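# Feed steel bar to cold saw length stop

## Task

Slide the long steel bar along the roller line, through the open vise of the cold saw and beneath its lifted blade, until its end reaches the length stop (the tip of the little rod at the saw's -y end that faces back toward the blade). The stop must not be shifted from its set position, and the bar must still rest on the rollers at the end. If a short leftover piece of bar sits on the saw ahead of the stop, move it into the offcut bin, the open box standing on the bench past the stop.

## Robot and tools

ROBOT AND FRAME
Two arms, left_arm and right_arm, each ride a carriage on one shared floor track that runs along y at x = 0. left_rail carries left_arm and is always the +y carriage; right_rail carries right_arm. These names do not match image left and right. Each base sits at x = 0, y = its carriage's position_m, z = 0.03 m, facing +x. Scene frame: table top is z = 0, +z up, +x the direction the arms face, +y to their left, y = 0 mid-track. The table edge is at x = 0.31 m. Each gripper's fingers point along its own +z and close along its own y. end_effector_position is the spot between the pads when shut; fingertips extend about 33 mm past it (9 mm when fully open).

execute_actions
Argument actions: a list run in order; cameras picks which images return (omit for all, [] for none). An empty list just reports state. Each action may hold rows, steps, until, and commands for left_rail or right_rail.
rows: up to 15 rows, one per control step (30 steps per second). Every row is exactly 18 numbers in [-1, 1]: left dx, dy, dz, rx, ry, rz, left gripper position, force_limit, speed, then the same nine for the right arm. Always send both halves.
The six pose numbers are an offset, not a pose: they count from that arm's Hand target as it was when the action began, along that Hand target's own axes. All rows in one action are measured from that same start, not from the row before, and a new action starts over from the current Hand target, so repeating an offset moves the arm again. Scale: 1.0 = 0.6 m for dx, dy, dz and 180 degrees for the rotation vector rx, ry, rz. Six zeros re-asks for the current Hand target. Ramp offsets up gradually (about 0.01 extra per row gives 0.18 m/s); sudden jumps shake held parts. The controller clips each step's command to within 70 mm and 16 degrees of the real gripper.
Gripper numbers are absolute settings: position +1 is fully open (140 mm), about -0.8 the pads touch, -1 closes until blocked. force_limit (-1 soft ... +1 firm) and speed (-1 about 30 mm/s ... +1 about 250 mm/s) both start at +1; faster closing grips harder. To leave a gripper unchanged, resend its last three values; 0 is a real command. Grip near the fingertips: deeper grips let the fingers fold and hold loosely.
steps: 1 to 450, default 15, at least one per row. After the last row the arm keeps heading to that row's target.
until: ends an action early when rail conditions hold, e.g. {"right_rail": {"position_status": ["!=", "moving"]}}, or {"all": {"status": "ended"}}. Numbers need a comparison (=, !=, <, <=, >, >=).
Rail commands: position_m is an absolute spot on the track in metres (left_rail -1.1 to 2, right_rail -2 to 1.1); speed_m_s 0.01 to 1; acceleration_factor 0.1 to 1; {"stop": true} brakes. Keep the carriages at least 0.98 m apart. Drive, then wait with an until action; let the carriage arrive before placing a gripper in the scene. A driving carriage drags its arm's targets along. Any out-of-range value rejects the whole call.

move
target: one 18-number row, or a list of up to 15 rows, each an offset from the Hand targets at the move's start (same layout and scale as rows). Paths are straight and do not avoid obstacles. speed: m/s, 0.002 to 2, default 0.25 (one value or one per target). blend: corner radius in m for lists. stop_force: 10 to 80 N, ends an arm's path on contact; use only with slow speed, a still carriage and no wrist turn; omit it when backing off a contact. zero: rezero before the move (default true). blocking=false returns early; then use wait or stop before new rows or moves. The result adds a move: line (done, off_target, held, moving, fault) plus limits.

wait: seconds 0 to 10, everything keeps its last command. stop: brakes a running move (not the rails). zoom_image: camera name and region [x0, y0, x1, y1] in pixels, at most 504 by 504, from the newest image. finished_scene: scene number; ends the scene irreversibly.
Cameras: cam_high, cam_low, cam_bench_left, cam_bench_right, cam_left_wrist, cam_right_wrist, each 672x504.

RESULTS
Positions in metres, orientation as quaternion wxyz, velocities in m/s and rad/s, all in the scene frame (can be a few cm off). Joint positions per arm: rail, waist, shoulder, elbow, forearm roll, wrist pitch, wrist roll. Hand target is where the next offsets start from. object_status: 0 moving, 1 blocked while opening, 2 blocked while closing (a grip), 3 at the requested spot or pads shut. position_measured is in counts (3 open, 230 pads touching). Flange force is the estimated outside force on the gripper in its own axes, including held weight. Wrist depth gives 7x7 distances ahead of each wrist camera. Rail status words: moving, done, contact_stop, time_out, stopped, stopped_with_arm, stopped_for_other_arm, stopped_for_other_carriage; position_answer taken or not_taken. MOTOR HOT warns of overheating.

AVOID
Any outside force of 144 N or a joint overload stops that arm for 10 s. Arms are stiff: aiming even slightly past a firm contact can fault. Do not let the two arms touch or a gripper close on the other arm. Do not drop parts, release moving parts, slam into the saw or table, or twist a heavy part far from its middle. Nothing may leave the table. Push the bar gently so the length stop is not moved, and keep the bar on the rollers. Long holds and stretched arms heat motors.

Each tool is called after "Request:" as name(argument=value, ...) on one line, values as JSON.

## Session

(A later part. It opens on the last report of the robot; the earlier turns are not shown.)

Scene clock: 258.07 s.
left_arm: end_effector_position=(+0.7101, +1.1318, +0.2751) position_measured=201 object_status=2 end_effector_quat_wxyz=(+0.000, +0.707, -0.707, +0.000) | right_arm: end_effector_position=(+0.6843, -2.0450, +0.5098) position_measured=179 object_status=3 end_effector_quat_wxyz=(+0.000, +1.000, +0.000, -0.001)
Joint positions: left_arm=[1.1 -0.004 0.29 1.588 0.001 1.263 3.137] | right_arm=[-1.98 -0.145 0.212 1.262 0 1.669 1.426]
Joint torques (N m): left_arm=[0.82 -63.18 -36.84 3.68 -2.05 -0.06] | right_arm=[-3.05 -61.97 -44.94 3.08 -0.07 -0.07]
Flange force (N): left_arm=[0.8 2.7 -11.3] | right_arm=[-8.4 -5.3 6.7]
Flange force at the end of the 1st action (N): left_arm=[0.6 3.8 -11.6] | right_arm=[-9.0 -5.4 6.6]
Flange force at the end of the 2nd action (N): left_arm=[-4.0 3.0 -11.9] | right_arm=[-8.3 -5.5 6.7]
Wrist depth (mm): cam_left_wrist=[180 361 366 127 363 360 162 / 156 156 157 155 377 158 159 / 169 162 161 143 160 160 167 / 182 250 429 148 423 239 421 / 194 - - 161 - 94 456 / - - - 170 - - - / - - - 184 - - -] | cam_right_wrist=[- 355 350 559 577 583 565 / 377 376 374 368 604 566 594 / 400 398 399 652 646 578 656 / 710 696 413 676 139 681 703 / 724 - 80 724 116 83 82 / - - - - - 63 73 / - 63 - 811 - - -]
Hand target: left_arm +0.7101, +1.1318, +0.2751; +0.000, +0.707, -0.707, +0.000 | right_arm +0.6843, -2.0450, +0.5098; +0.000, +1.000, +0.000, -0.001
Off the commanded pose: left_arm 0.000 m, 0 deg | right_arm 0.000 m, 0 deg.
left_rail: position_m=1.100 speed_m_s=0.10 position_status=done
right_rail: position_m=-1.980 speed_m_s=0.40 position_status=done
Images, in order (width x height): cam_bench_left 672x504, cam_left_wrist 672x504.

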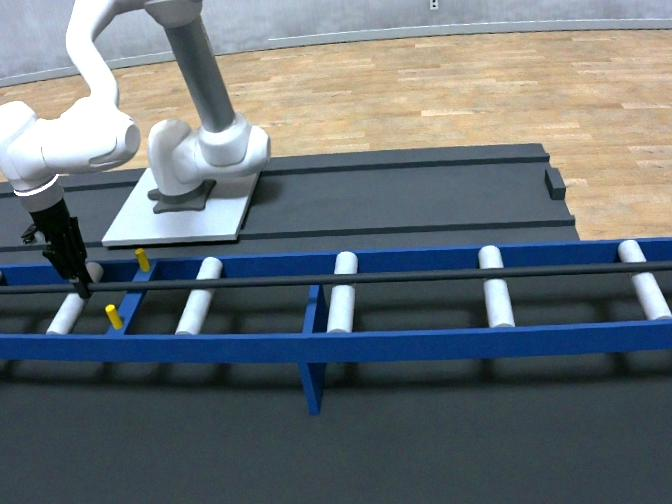

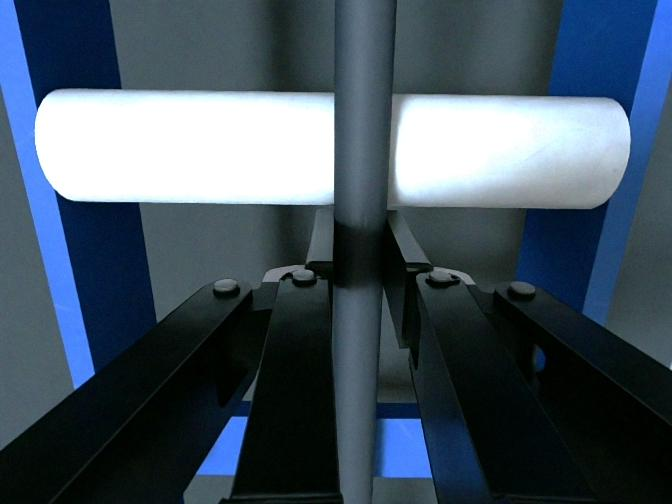

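Request:
execute_actions(actions=[{"left_rail":{"position_m":-0.1,"speed_m_s":0.25,"acceleration_factor":0.15}},{"steps":400,"until":{"left_rail":{"position_status":["!=","moving"]}}}], cameras=["cam_left_wrist","cam_bench_right"])

Request:
zoom_image(camera="cam_bench_right", region=[360, 320, 520, 440])

Scene clock: 268.83 s.
left_arm: end_effector_position=(+0.7101, -0.0682, +0.2751) position_measured=201 object_status=2 end_effector_quat_wxyz=(+0.000, +0.707, -0.707, +0.000) | right_arm: end_effector_position=(+0.6843, -2.0450, +0.5098) position_measured=179 object_status=3 end_effector_quat_wxyz=(+0.000, +1.000, +0.000, -0.001)
Joint positions: left_arm=[-0.1 -0.004 0.29 1.588 0.001 1.263 3.137] | right_arm=[-1.98 -0.145 0.212 1.262 0 1.669 1.426]
Joint torques (N m): left_arm=[1.03 -73.41 -42.57 3.78 -1.1 -0.03] | right_arm=[-2.88 -62.29 -44.9 3.05 -0.09 -0.04]
Flange force (N): left_arm=[1.4 -0.9 2.3] | right_arm=[-8.0 -5.1 6.6]
Flange force at the end of the 1st action (N): left_arm=[6.3 -0.7 -5.2] | right_arm=[-7.2 -5.0 7.4]
Wrist depth (mm): cam_left_wrist=[163 201 356 128 355 201 152 / 153 153 150 148 150 148 152 / 173 231 409 142 409 225 178 / 183 248 425 146 151 225 421 / - - 109 161 113 87 88 / - - - 178 205 - - / - - - 212 538 - -] | cam_right_wrist=[355 355 350 351 574 559 - / 375 376 373 362 611 599 578 / - 401 - 652 646 654 627 / 739 701 687 678 139 685 694 / 731 - 80 739 116 83 82 / - - - 773 - 63 73 / - 63 - 820 - - -]
Hand target: left_arm +0.7101, -0.0682, +0.2751; +0.000, +0.707, -0.707, +0.000 | right_arm +0.6843, -2.0450, +0.5098; +0.000, +1.000, +0.000, -0.001
Tool commands: left_gripper/position=-1.0 left_gripper/force_limit=-0.2 left_gripper/speed=-1.0 right_gripper/position=-0.4 right_gripper/force_limit=-1.0 right_gripper/speed=-1.0
Off the commanded pose: left_arm 0.000 m, 0 deg | right_arm 0.000 m, 0 deg.
left_rail: position_m=-0.100 speed_m_s=0.25 position_status=done
right_rail: position_m=-1.980 speed_m_s=0.40 position_status=done
Images, in order (width x height): cam_bench_right 672x504, cam_left_wrist 672x504.

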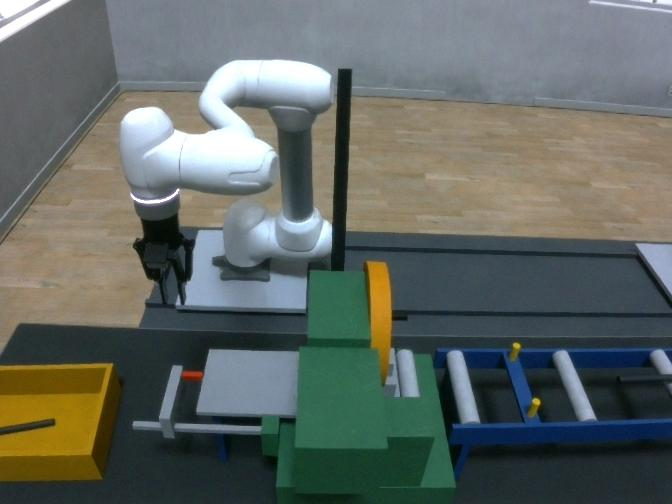

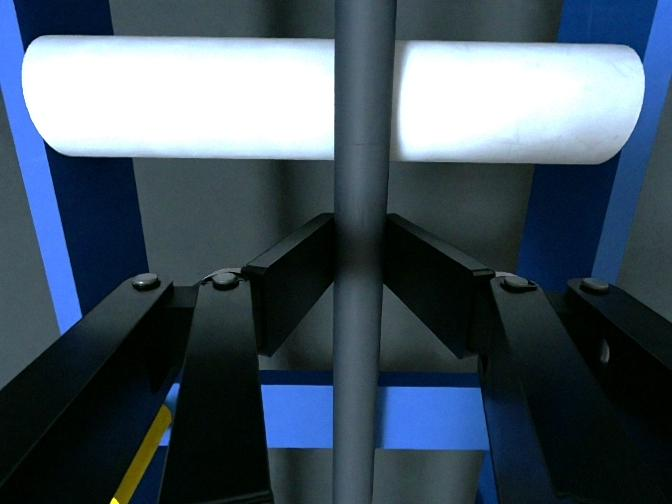

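Scaled by 3.150.

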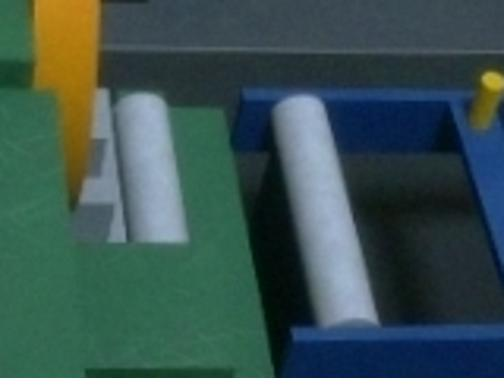

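Request:
execute_actions(actions=[{"left_rail":{"position_m":-0.4,"speed_m_s":0.2,"acceleration_factor":0.15}},{"steps":400,"until":{"left_rail":{"position_status":["!=","moving"]}}}], cameras=["cam_bench_right"])

Request:
zoom_image(camera="cam_bench_right", region=[360, 320, 560, 450])

Scene clock: 274.90 s.
left_arm: end_effector_position=(+0.7101, -0.3682, +0.2751) position_measured=201 object_status=2 end_effector_quat_wxyz=(+0.000, +0.707, -0.707, +0.000) | right_arm: end_effector_position=(+0.6843, -2.0450, +0.5098) position_measured=179 object_status=3 end_effector_quat_wxyz=(+0.000, +1.000, +0.000, -0.001)
Joint positions: left_arm=[-0.4 -0.004 0.29 1.588 0.001 1.263 3.137] | right_arm=[-1.98 -0.145 0.212 1.262 0 1.669 1.426]
Joint torques (N m): left_arm=[0.68 -72.82 -43.36 3.7 -1.7 -0.05] | right_arm=[-3.01 -62.23 -44.89 3.07 -0.06 -0.03]
Flange force (N): left_arm=[1.2 0.8 2.2] | right_arm=[-7.8 -5.2 6.8]
Flange force at the end of the 1st action (N): left_arm=[-3.6 -1.6 1.9] | right_arm=[-7.4 -4.8 6.5]
Wrist depth (mm): cam_left_wrist=[148 148 149 129 150 150 149 / 156 152 151 147 151 151 156 / 173 244 347 142 364 211 178 / 182 246 246 146 144 225 422 / - - 109 161 113 87 88 / - - 498 175 496 - - / - - - 193 539 - -] | cam_right_wrist=[355 352 352 362 575 530 568 / 373 375 375 364 613 586 594 / 400 398 396 640 646 615 631 / 712 703 417 674 137 636 689 / 741 - 80 749 116 83 82 / - - - 796 - 63 73 / - 63 - 811 - - -]
Hand target: left_arm +0.7101, -0.3682, +0.2751; +0.000, +0.707, -0.707, +0.000 | right_arm +0.6843, -2.0450, +0.5098; +0.000, +1.000, +0.000, -0.001
Tool commands: left_gripper/position=-1.0 left_gripper/force_limit=-0.2 left_gripper/speed=-1.0 right_gripper/position=-0.4 right_gripper/force_limit=-1.0 right_gripper/speed=-1.0
Off the commanded pose: left_arm 0.000 m, 0 deg | right_arm 0.000 m, 0 deg.
left_rail: position_m=-0.400 speed_m_s=0.20 position_status=done
right_rail: position_m=-1.980 speed_m_s=0.40 position_status=done
Images, in order (width x height): cam_bench_right 672x504.

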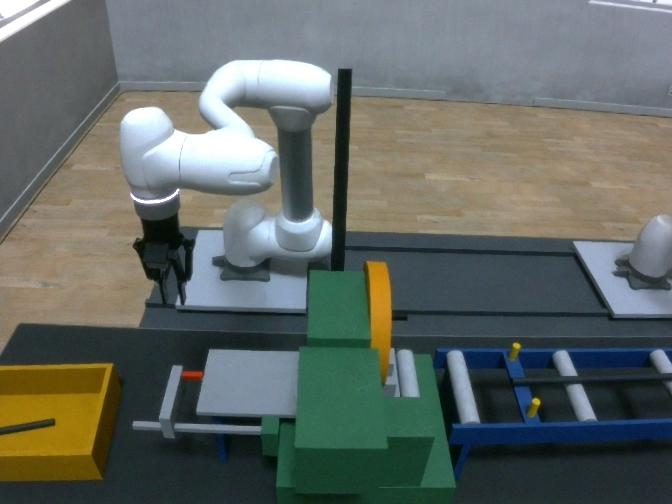

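Scaled by 2.520.

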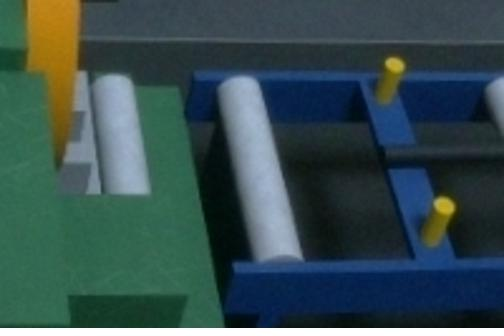

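Request:
execute_actions(actions=[{"left_rail":{"position_m":-0.58,"speed_m_s":0.15,"acceleration_factor":0.15}},{"steps":400,"until":{"left_rail":{"position_status":["!=","moving"]}}}], cameras=["cam_bench_right"])

Request:
zoom_image(camera="cam_bench_right", region=[360, 330, 480, 430])

Scene clock: 288.23 s.
left_arm: end_effector_position=(+0.7101, -0.5482, +0.2751) position_measured=201 object_status=2 end_effector_quat_wxyz=(+0.000, +0.707, -0.707, +0.000) | right_arm: end_effector_position=(+0.6843, -2.0450, +0.5098) position_measured=179 object_status=3 end_effector_quat_wxyz=(+0.000, +1.000, +0.000, -0.001)
Joint positions: left_arm=[-0.58 -0.004 0.29 1.588 0.001 1.263 3.137] | right_arm=[-1.98 -0.145 0.212 1.262 0 1.669 1.426]
Joint torques (N m): left_arm=[0.56 -72.6 -43.88 3.65 -2.15 -0.07] | right_arm=[-2.95 -62.14 -44.91 3.06 -0.07 0]
Flange force (N): left_arm=[0.8 2.1 1.9] | right_arm=[-8.6 -5.2 6.2]
Flange force at the end of the 1st action (N): left_arm=[-3.6 0.9 1.8] | right_arm=[-7.8 -5.4 6.7]
Wrist depth (mm): cam_left_wrist=[180 360 364 127 364 358 162 / 172 381 384 135 383 376 169 / 173 399 408 142 407 397 188 / 183 249 423 146 151 225 425 / - - 109 161 113 96 88 / - - 221 178 224 - - / - - - 207 209 - -] | cam_right_wrist=[351 354 351 335 568 575 571 / 377 375 373 369 606 598 604 / 403 400 390 640 646 640 620 / 710 698 685 676 139 676 685 / 724 - 80 744 116 83 82 / - - - 793 - 63 73 / - 63 - 796 - - -]
Hand target: left_arm +0.7101, -0.5482, +0.2751; +0.000, +0.707, -0.707, +0.000 | right_arm +0.6843, -2.0450, +0.5098; +0.000, +1.000, +0.000, -0.001
Tool commands: left_gripper/position=-1.0 left_gripper/force_limit=-0.2 left_gripper/speed=-1.0 right_gripper/position=-0.4 right_gripper/force_limit=-1.0 right_gripper/speed=-1.0
Off the commanded pose: left_arm 0.000 m, 0 deg | right_arm 0.000 m, 0 deg.
left_rail: position_m=-0.580 speed_m_s=0.15 position_status=done
right_rail: position_m=-1.980 speed_m_s=0.40 position_status=done
Images, in order (width x height): cam_bench_right 672x504.

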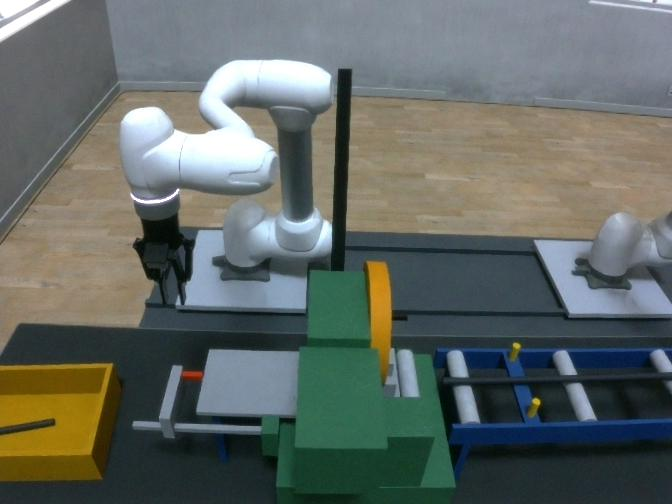

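Scaled by 4.200.

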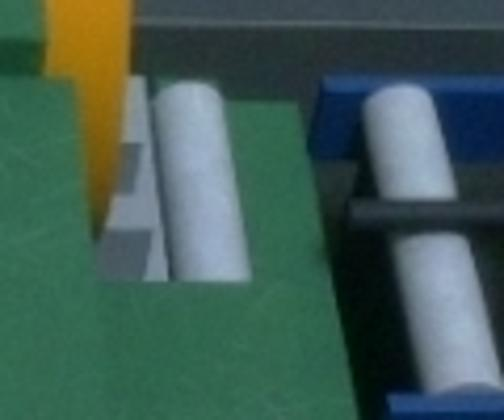

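Request:
execute_actions(actions=[{"left_rail":{"position_m":-0.72,"speed_m_s":0.1,"acceleration_factor":0.15}},{"steps":400,"until":{"left_rail":{"position_status":["!=","moving"]}}}], cameras=["cam_bench_right"])

Request:
zoom_image(camera="cam_bench_right", region=[360, 330, 480, 430])

Request:
execute_actions(actions=[{"left_rail":{"position_m":-0.94,"speed_m_s":0.08,"acceleration_factor":0.15}},{"steps":400,"until":{"left_rail":{"position_status":["!=","moving"]}}}], cameras=["cam_bench_right","cam_right_wrist","cam_left_wrist"])

Scene clock: 294.77 s.
left_arm: end_effector_position=(+0.7101, -0.6882, +0.2751) position_measured=201 object_status=2 end_effector_quat_wxyz=(+0.000, +0.707, -0.707, +0.000) | right_arm: end_effector_position=(+0.6843, -2.0450, +0.5098) position_measured=179 object_status=3 end_effector_quat_wxyz=(+0.000, +1.000, +0.000, -0.001)
Joint positions: left_arm=[-0.72 -0.004 0.29 1.588 0.001 1.263 3.137] | right_arm=[-1.98 -0.145 0.212 1.262 0 1.669 1.426]
Joint torques (N m): left_arm=[0.68 -72.35 -44.14 3.72 -2.23 -0.07] | right_arm=[-3.06 -62.2 -44.86 3.09 -0.09 -0.03]
Flange force (N): left_arm=[1.0 3.5 1.6] | right_arm=[-8.0 -5.2 6.7]
Flange force at the end of the 1st action (N): left_arm=[-3.2 2.2 1.7] | right_arm=[-7.9 -5.1 6.6]
Wrist depth (mm): cam_left_wrist=[171 360 363 127 364 360 162 / 152 151 151 135 152 152 154 / 169 175 172 144 414 168 171 / 182 249 425 146 151 224 424 / - - 109 161 113 96 88 / - - 496 174 498 - - / - - - 417 454 - -] | cam_right_wrist=[355 354 - 565 575 560 559 / 376 376 - 374 613 596 601 / 402 395 - 636 646 650 613 / 712 703 416 676 139 678 692 / 731 - 80 747 116 83 82 / - - - 793 - 63 73 / - 63 - 811 - - -]
Hand target: left_arm +0.7101, -0.6882, +0.2751; +0.000, +0.707, -0.707, +0.000 | right_arm +0.6843, -2.0450, +0.5098; +0.000, +1.000, +0.000, -0.001
Tool commands: left_gripper/position=-1.0 left_gripper/force_limit=-0.2 left_gripper/speed=-1.0 right_gripper/position=-0.4 right_gripper/force_limit=-1.0 right_gripper/speed=-1.0
Off the commanded pose: left_arm 0.000 m, 0 deg | right_arm 0.000 m, 0 deg.
left_rail: position_m=-0.720 speed_m_s=0.10 position_status=done
right_rail: position_m=-1.980 speed_m_s=0.40 position_status=done
Images, in order (width x height): cam_bench_right 672x504.

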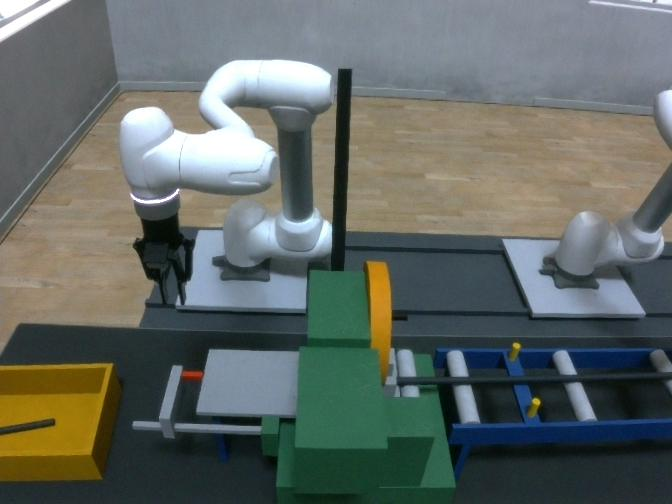

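Scaled by 4.200.

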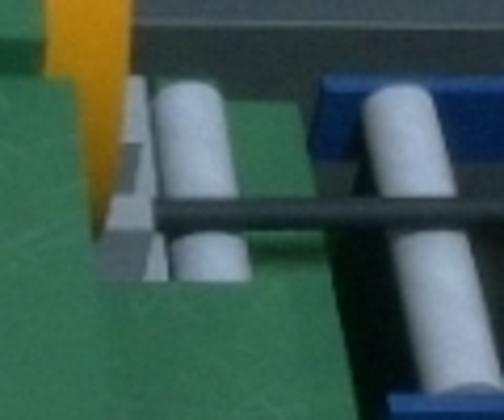

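Scene clock: 298.13 s.
left_arm: end_effector_position=(+0.7101, -0.9082, +0.2751) position_measured=201 object_status=2 end_effector_quat_wxyz=(+0.000, +0.707, -0.707, +0.000) | right_arm: end_effector_position=(+0.6843, -2.0450, +0.5098) position_measured=179 object_status=3 end_effector_quat_wxyz=(+0.000, +1.000, +0.000, -0.001)
Joint positions: left_arm=[-0.94 -0.004 0.29 1.588 0.001 1.263 3.137] | right_arm=[-1.98 -0.145 0.212 1.262 0 1.669 1.426]
Joint torques (N m): left_arm=[0.43 -73.44 -45.35 3.55 -2.72 -0.03] | right_arm=[-3.21 -62.14 -44.92 3.09 -0.08 -0.02]
Flange force (N): left_arm=[0.9 3.9 2.7] | right_arm=[-7.4 -5.3 6.7]
Flange force at the end of the 1st action (N): left_arm=[0.9 2.5 2.3] | right_arm=[-8.2 -5.2 7.1]
Wrist depth (mm): cam_left_wrist=[180 360 363 127 363 358 162 / 172 381 383 135 385 376 169 / 173 397 408 142 407 399 188 / 182 249 423 146 151 225 421 / - - 110 161 113 - 88 / - - 496 175 497 - - / - - - 230 244 - -] | cam_right_wrist=[354 355 355 559 571 591 569 / 373 375 373 361 609 - 598 / 399 396 400 652 644 624 625 / 714 705 415 147 139 685 698 / 731 - 80 729 116 83 82 / - - - 768 - 63 73 / - 63 - 814 - - -]
Hand target: left_arm +0.7101, -0.9082, +0.2751; +0.000, +0.707, -0.707, +0.000 | right_arm +0.6843, -2.0450, +0.5098; +0.000, +1.000, +0.000, -0.001
Tool commands: left_gripper/position=-1.0 left_gripper/force_limit=-0.2 left_gripper/speed=-1.0 right_gripper/position=-0.4 right_gripper/force_limit=-1.0 right_gripper/speed=-1.0
Off the commanded pose: left_arm 0.000 m, 0 deg | right_arm 0.000 m, 0 deg.
left_rail: position_m=-0.940 speed_m_s=0.08 position_status=done
right_rail: position_m=-1.980 speed_m_s=0.40 position_status=done
Images, in order (width x height): cam_bench_right 672x504, cam_left_wrist 672x504, cam_right_wrist 672x504.

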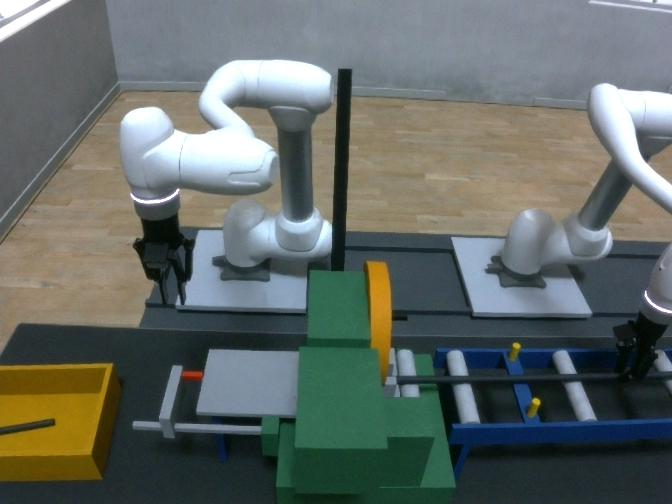

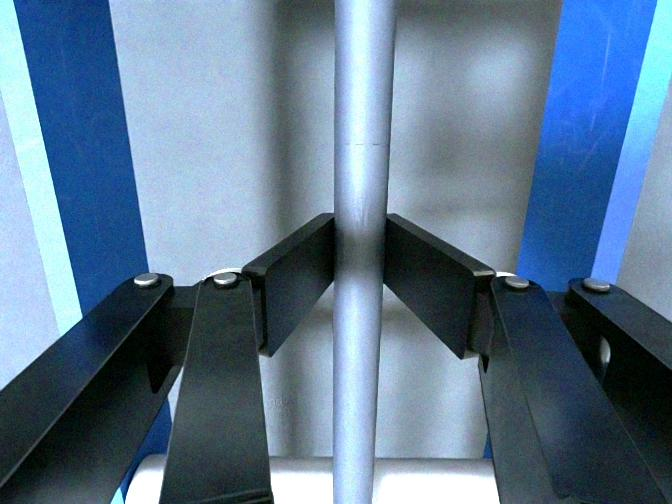

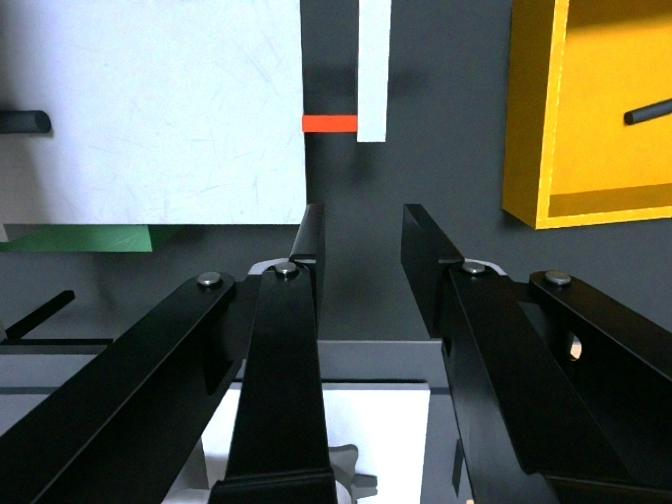

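Request:
execute_actions(actions=[{"left_rail":{"position_m":-0.995}},{"steps":200,"until":{"left_rail":{"position_status":["!=","moving"]}}}], cameras=[])

Request:
move(target=[0.23,0,0,0,0,0,-1,-0.2,-1,0,0,0,0,0,0,-0.4,-1,-1], speed=0.07, cameras=["cam_right_wrist"])

Request:
zoom_image(camera="cam_right_wrist", region=[200, 70, 400, 190])

Scene clock: 304.60 s.
left_arm: end_effector_position=(+0.7101, -0.9632, +0.2751) position_measured=201 object_status=2 end_effector_quat_wxyz=(+0.000, +0.707, -0.707, +0.000) | right_arm: end_effector_position=(+0.6843, -2.0450, +0.5098) position_measured=179 object_status=3 end_effector_quat_wxyz=(+0.000, +1.000, +0.000, -0.001)
Joint positions: left_arm=[-0.995 -0.004 0.29 1.588 0.001 1.263 3.137] | right_arm=[-1.98 -0.145 0.212 1.262 0 1.669 1.426]
Joint torques (N m): left_arm=[0.55 -73.74 -45.71 3.49 -2.72 -0.08] | right_arm=[-3.02 -62.28 -44.92 3.08 -0.08 0]
Flange force (N): left_arm=[0.4 4.4 3.6] | right_arm=[-7.5 -5.0 6.6]
Flange force at the end of the 1st action (N): left_arm=[0.3 3.4 3.2] | right_arm=[-8.2 -5.1 6.7]
Wrist depth (mm): cam_left_wrist=[- 144 143 127 142 142 143 / 164 203 390 141 162 161 160 / 173 396 408 142 409 397 188 / 183 250 420 146 151 225 422 / - - 109 162 113 - 88 / - - 498 175 494 - - / - - - 194 534 - -] | cam_right_wrist=[- 353 351 562 572 596 565 / 373 381 372 360 606 608 599 / 403 398 400 640 648 650 633 / 726 707 414 678 139 689 687 / 731 - 79 744 116 83 82 / - - - 808 - 63 73 / - 63 - 802 - - -]
Hand target: left_arm +0.7101, -0.9632, +0.2751; +0.000, +0.707, -0.707, +0.000 | right_arm +0.6843, -2.0450, +0.5098; +0.000, +1.000, +0.000, -0.001
Tool commands: left_gripper/position=-1.0 left_gripper/force_limit=-0.2 left_gripper/speed=-1.0 right_gripper/position=-0.4 right_gripper/force_limit=-1.0 right_gripper/speed=-1.0
Off the commanded pose: left_arm 0.000 m, 0 deg | right_arm 0.000 m, 0 deg.
left_rail: position_m=-0.995 speed_m_s=0.08 position_status=done
right_rail: position_m=-1.980 speed_m_s=0.40 position_status=done
No camera images: "cameras" was empty.

Scene clock: 306.93 s.
left_arm: end_effector_position=(+0.7101, -1.1012, +0.2750) position_measured=201 object_status=2 end_effector_quat_wxyz=(+0.000, +0.707, -0.707, +0.000) | right_arm: end_effector_position=(+0.6843, -2.0450, +0.5098) position_measured=179 object_status=3 end_effector_quat_wxyz=(+0.000, +1.000, +0.000, -0.001)
Joint positions: left_arm=[-0.995 -0.197 0.301 1.574 0 1.267 2.945] | right_arm=[-1.98 -0.145 0.212 1.262 0 1.669 1.426]
Joint torques (N m): left_arm=[-0.31 -73.57 -44.3 3.9 -2.41 0.23] | right_arm=[-2.98 -62.15 -44.86 3.06 -0.07 -0.04]
Flange force (N): left_arm=[-0.5 3.3 1.4] | right_arm=[-8.2 -5.2 6.8]
Wrist depth (mm): cam_left_wrist=[149 149 149 146 149 147 149 / 172 381 385 135 383 377 169 / 173 396 407 142 407 397 188 / 182 249 425 146 151 225 425 / - - 109 162 145 - 89 / - - - 175 191 - - / - - - 194 533 - -] | cam_right_wrist=[354 353 351 563 575 562 562 / 378 377 370 357 604 583 599 / 401 397 397 642 638 633 593 / 707 683 413 674 139 698 687 / 731 - 80 749 117 83 82 / - - - 765 - 63 73 / - 63 - 817 - - -]
Hand target: left_arm +0.7101, -1.1013, +0.2750; +0.000, +0.707, -0.707, +0.000 | right_arm +0.6843, -2.0450, +0.5098; +0.000, +1.000, +0.000, -0.001
Off the commanded pose: left_arm 0.000 m, 0 deg | right_arm 0.000 m, 0 deg.
left_rail: position_m=-0.995 speed_m_s=0.08 position_status=done
right_rail: position_m=-1.980 speed_m_s=0.40 position_status=done
move: done
Images, in order (width x height): cam_right_wrist 672x504.

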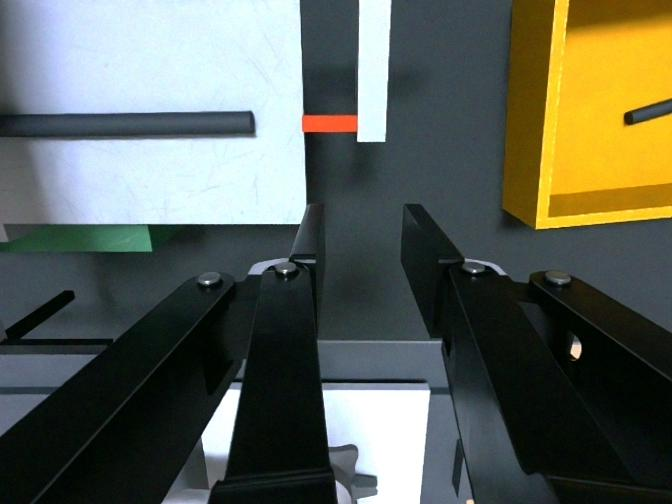

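Scaled by 2.520.

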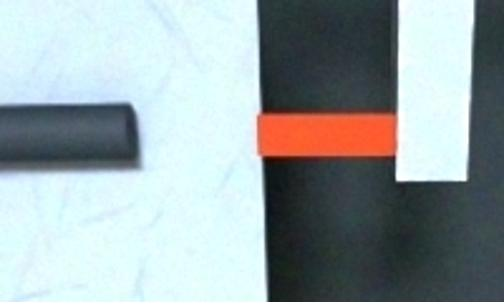

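Request:
move(target=[0.065,0,0,0,0,0,-1,-0.2,-1,0,0,0,0,0,0,-0.4,-1,-1], speed=0.04, cameras=["cam_right_wrist"])

Request:
zoom_image(camera="cam_right_wrist", region=[260, 90, 350, 150])

Scene clock: 311.77 s.
left_arm: end_effector_position=(+0.7101, -1.1401, +0.2750) position_measured=201 object_status=2 end_effector_quat_wxyz=(+0.000, +0.707, -0.707, +0.000) | right_arm: end_effector_position=(+0.6843, -2.0450, +0.5098) position_measured=179 object_status=3 end_effector_quat_wxyz=(+0.000, +1.000, +0.000, -0.001)
Joint positions: left_arm=[-0.995 -0.25 0.311 1.56 0.001 1.271 2.892] | right_arm=[-1.98 -0.145 0.212 1.262 0 1.669 1.426]
Joint torques (N m): left_arm=[1.49 -74.74 -41.46 3.73 -0.99 -0.18] | right_arm=[-2.84 -62.25 -44.9 3.07 -0.07 -0.05]
Flange force (N): left_arm=[2.0 -1.6 0.2] | right_arm=[-7.1 -4.7 7.1]
Wrist depth (mm): cam_left_wrist=[171 361 361 128 360 354 155 / 134 155 159 154 157 155 132 / 173 232 409 142 412 212 178 / 182 248 424 144 151 224 422 / - - 110 160 - - 88 / - - 203 177 204 - - / - - - 202 533 - -] | cam_right_wrist=[359 354 351 562 574 588 599 / 371 368 368 365 609 611 593 / - 389 394 638 654 627 640 / 707 705 689 676 139 683 689 / 739 - 80 744 116 83 82 / - - - 802 - 63 73 / - 63 - 814 - - -]
Hand target: left_arm +0.7101, -1.1402, +0.2750; +0.000, +0.707, -0.707, +0.000 | right_arm +0.6843, -2.0450, +0.5098; +0.000, +1.000, +0.000, -0.001
Off the commanded pose: left_arm 0.000 m, 0 deg | right_arm 0.000 m, 0 deg.
left_rail: position_m=-0.995 speed_m_s=0.08 position_status=done
right_rail: position_m=-1.980 speed_m_s=0.40 position_status=done
move: done
Images, in order (width x height): cam_right_wrist 672x504.

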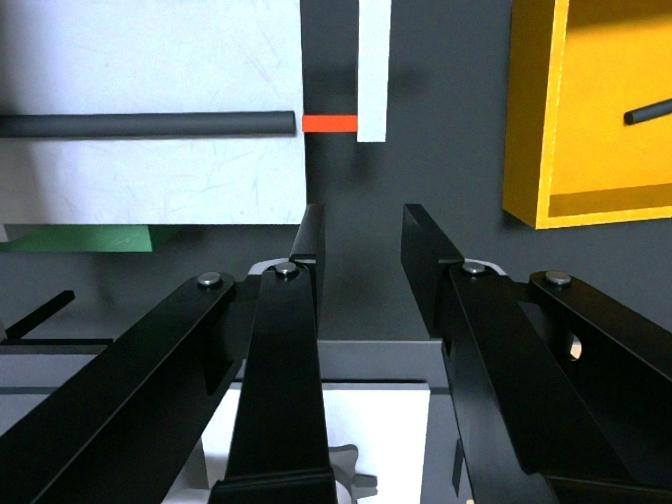

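Scaled by 5.600.

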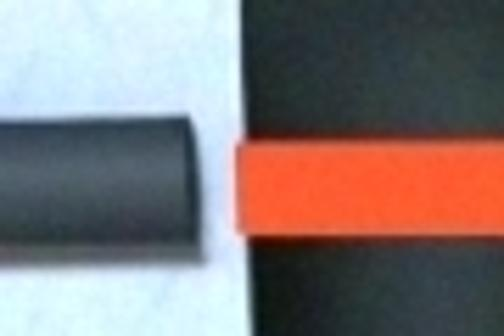

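Request:
move(target=[0.0103,0,0,0,0,0,-1,-0.2,-1,0,0,0,0,0,0,-0.4,-1,-1], speed=0.005, stop_force=10, cameras=["cam_right_wrist"])

Request:
zoom_image(camera="cam_right_wrist", region=[260, 90, 350, 150])

Scene clock: 317.50 s.
left_arm: end_effector_position=(+0.7101, -1.1464, +0.2750) position_measured=201 object_status=2 end_effector_quat_wxyz=(+0.000, +0.707, -0.707, +0.000) | right_arm: end_effector_position=(+0.6843, -2.0450, +0.5098) position_measured=179 object_status=3 end_effector_quat_wxyz=(+0.000, +1.000, +0.000, -0.001)
Joint positions: left_arm=[-0.995 -0.258 0.313 1.557 0.001 1.271 2.884] | right_arm=[-1.98 -0.145 0.212 1.262 0 1.669 1.426]
Joint torques (N m): left_arm=[0.8 -74.02 -41.66 3.75 -1.31 -0.07] | right_arm=[-2.95 -62.09 -44.88 3.09 -0.1 -0.05]
Flange force (N): left_arm=[1.2 -0.6 0.0] | right_arm=[-8.2 -5.1 6.6]
Wrist depth (mm): cam_left_wrist=[180 360 365 127 363 360 162 / - 155 157 153 157 155 155 / 173 203 410 143 408 166 169 / 182 249 420 146 151 226 188 / - - 109 160 114 - 88 / - - 208 180 208 - - / - - - 203 536 - -] | cam_right_wrist=[353 357 356 571 575 593 568 / 369 370 374 364 611 613 603 / 392 398 399 644 650 611 646 / 694 696 416 683 139 687 689 / 724 - 80 739 116 83 82 / - - - 863 - 63 73 / - 63 - 814 - - -]
Hand target: left_arm +0.7101, -1.1464, +0.2750; +0.000, +0.707, -0.707, +0.000 | right_arm +0.6843, -2.0450, +0.5098; +0.000, +1.000, +0.000, -0.001
Off the commanded pose: left_arm 0.000 m, 0 deg | right_arm 0.000 m, 0 deg.
left_rail: position_m=-0.995 speed_m_s=0.08 position_status=done
right_rail: position_m=-1.980 speed_m_s=0.40 position_status=done
move: done
Images, in order (width x height): cam_right_wrist 672x504.

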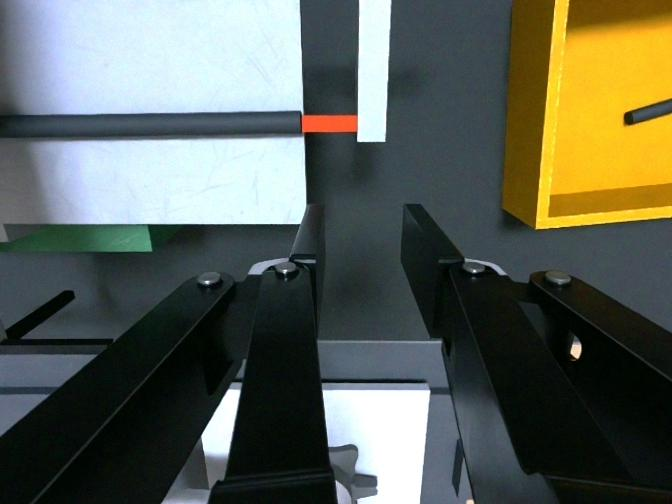

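Scaled by 5.600.

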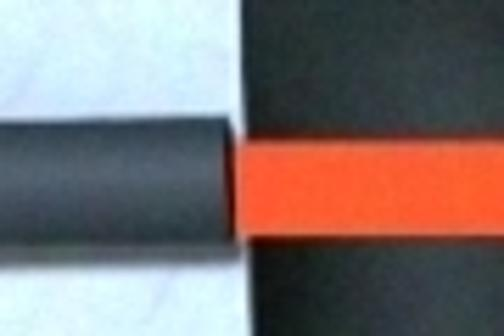

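Request:
move(target=[0.0011,0,0,0,0,0,-1,-0.2,-1,0,0,0,0,0,0,-0.4,-1,-1], speed=0.003, stop_force=10, cameras=[])

Request:
execute_actions(actions=[{"rows":[[0,0,0,0,0,0,-0.03,-0.2,-1,0,0,0,0,0,0,-0.4,-1,-1]],"steps":60}], cameras=[])

Request:
move(target=[0,0,-0.25,0,0,0,-0.03,-0.2,-1,0,0,0,0,0,0,-0.4,-1,-1], speed=0.1, cameras=["cam_right_wrist","cam_bench_right"])

Request:
zoom_image(camera="cam_right_wrist", region=[260, 90, 350, 150])

Scene clock: 325.20 s.
left_arm: end_effector_position=(+0.7101, -1.1471, +0.2750) position_measured=201 object_status=2 end_effector_quat_wxyz=(+0.000, +0.707, -0.707, +0.000) | right_arm: end_effector_position=(+0.6843, -2.0450, +0.5098) position_measured=179 object_status=3 end_effector_quat_wxyz=(+0.000, +1.000, +0.000, -0.001)
Joint positions: left_arm=[-0.995 -0.259 0.313 1.557 0.001 1.271 2.883] | right_arm=[-1.98 -0.145 0.212 1.262 0 1.669 1.426]
Joint torques (N m): left_arm=[1.04 -73.86 -41.55 3.78 -1.28 -0.06] | right_arm=[-2.73 -62.15 -44.97 3.06 -0.07 -0.02]
Flange force (N): left_arm=[1.5 0.0 -0.7] | right_arm=[-7.9 -4.7 7.1]
Wrist depth (mm): cam_left_wrist=[180 361 363 127 363 361 162 / - 156 159 153 157 157 155 / 173 203 167 143 412 166 168 / 182 248 423 146 151 225 422 / - - 110 160 114 - 88 / - - 208 180 209 - - / - - - 203 537 - -] | cam_right_wrist=[356 357 353 566 563 562 563 / 372 369 366 356 609 601 601 / 398 406 397 644 636 638 635 / 712 694 413 678 137 689 689 / 729 - 80 749 116 83 82 / - - - 796 - 63 73 / - 63 - 802 - - -]
Hand target: left_arm +0.7101, -1.1471, +0.2750; +0.000, +0.707, -0.707, +0.000 | right_arm +0.6843, -2.0450, +0.5098; +0.000, +1.000, +0.000, -0.001
Off the commanded pose: left_arm 0.000 m, 0 deg | right_arm 0.000 m, 0 deg.
left_rail: position_m=-0.995 speed_m_s=0.08 position_status=done
right_rail: position_m=-1.980 speed_m_s=0.40 position_status=done
move: done
No camera images: "cameras" was empty.

Scene clock: 327.40 s.
left_arm: end_effector_position=(+0.7101, -1.1471, +0.2750) position_measured=132 object_status=3 end_effector_quat_wxyz=(+0.000, +0.707, -0.707, +0.000) | right_arm: end_effector_position=(+0.6843, -2.0450, +0.5098) position_measured=179 object_status=3 end_effector_quat_wxyz=(+0.000, +1.000, +0.000, -0.001)
Joint positions: left_arm=[-0.995 -0.259 0.313 1.557 0.001 1.271 2.883] | right_arm=[-1.98 -0.145 0.212 1.262 0 1.669 1.426]
Joint torques (N m): left_arm=[0.65 -73.86 -39.33 3.46 0.13 -0.32] | right_arm=[-2.87 -62.05 -44.91 3.08 -0.08 -0.04]
Flange force (N): left_arm=[1.5 -4.2 -0.6] | right_arm=[-8.6 -5.1 6.7]
Wrist depth (mm): cam_left_wrist=[179 360 364 128 364 362 163 / - 158 159 154 157 157 155 / 172 203 166 143 411 166 168 / 182 248 169 151 424 225 422 / - - 450 163 464 - 90 / - - 208 174 209 - - / - - - 203 536 - -] | cam_right_wrist=[355 357 351 563 571 558 569 / 372 369 369 364 606 575 578 / 399 397 403 654 666 627 646 / 717 696 414 146 139 685 694 / 734 - 80 749 116 83 82 / - - - 805 - 63 73 / - 63 - 805 - - -]
Hand target: left_arm +0.7101, -1.1471, +0.2750; +0.000, +0.707, -0.707, +0.000 | right_arm +0.6843, -2.0450, +0.5098; +0.000, +1.000, +0.000, -0.001
Off the commanded pose: left_arm 0.000 m, 0 deg | right_arm 0.000 m, 0 deg.
left_rail: position_m=-0.995 speed_m_s=0.08 position_status=done
right_rail: position_m=-1.980 speed_m_s=0.40 position_status=done
No camera images: "cameras" was empty.

Scene clock: 329.33 s.
left_arm: end_effector_position=(+0.7101, -1.1471, +0.4250) position_measured=132 object_status=3 end_effector_quat_wxyz=(+0.000, +0.707, -0.707, +0.000) | right_arm: end_effector_position=(+0.6843, -2.0450, +0.5098) position_measured=179 object_status=3 end_effector_quat_wxyz=(+0.000, +1.000, +0.000, -0.001)
Joint positions: left_arm=[-0.995 -0.259 0.272 1.338 0.001 1.531 2.883] | right_arm=[-1.98 -0.145 0.212 1.262 0 1.669 1.426]
Joint torques (N m): left_arm=[0.74 -71.34 -40.85 3.64 0.09 -0.32] | right_arm=[-2.75 -62.11 -44.9 3.07 -0.09 -0.07]
Flange force (N): left_arm=[1.8 -4.5 -1.7] | right_arm=[-8.8 -5.1 6.4]
Wrist depth (mm): cam_left_wrist=[496 487 493 494 498 489 502 / 523 522 306 296 305 523 527 / 560 557 550 550 546 557 564 / 606 584 170 584 173 585 581 / - - 345 344 349 - 90 / - - 685 664 693 - - / - - 735 732 737 - -] | cam_right_wrist=[356 349 350 360 574 568 563 / 366 368 368 364 609 583 598 / 404 397 400 648 646 683 - / 726 705 411 672 139 685 696 / 731 - 80 749 116 83 82 / - - - 793 - 63 73 / - 64 - 814 - - -]
Hand target: left_arm +0.7101, -1.1471, +0.4250; +0.000, +0.707, -0.707, +0.000 | right_arm +0.6843, -2.0450, +0.5098; +0.000, +1.000, +0.000, -0.001
Off the commanded pose: left_arm 0.000 m, 0 deg | right_arm 0.000 m, 0 deg.
left_rail: position_m=-0.995 speed_m_s=0.08 position_status=done
right_rail: position_m=-1.980 speed_m_s=0.40 position_status=done
move: done
Images, in order (width x height): cam_bench_right 672x504, cam_right_wrist 672x504.

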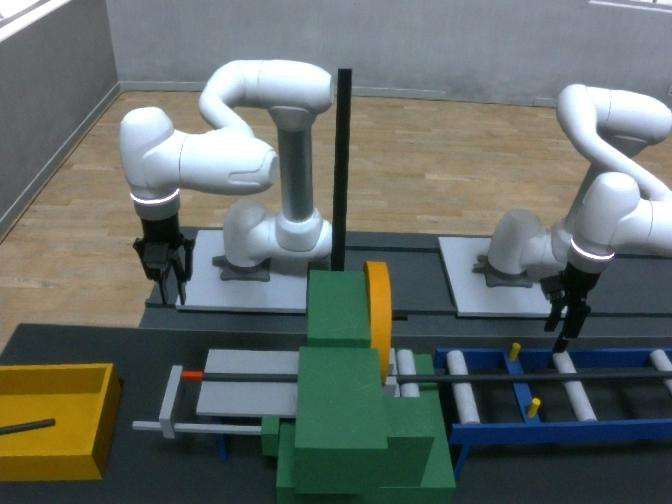

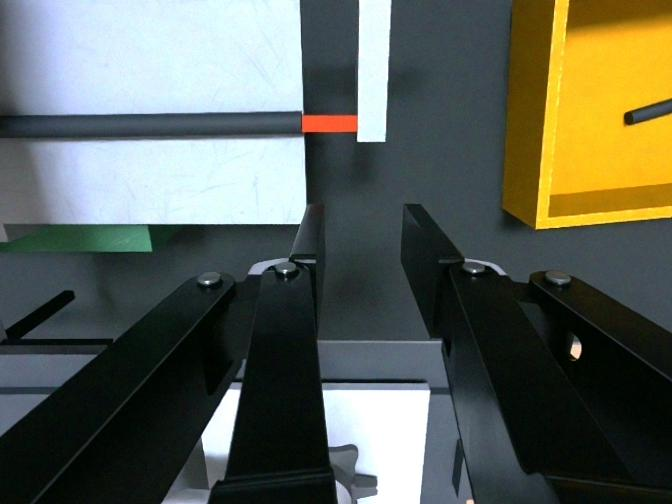

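Scaled by 5.600.

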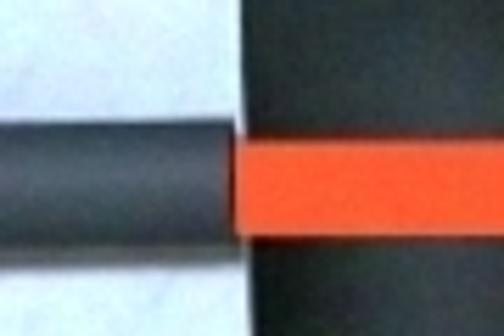

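Contact, stop unmoved.

Request:
finished_scene(scene=2)

The scene is finished: the task was done.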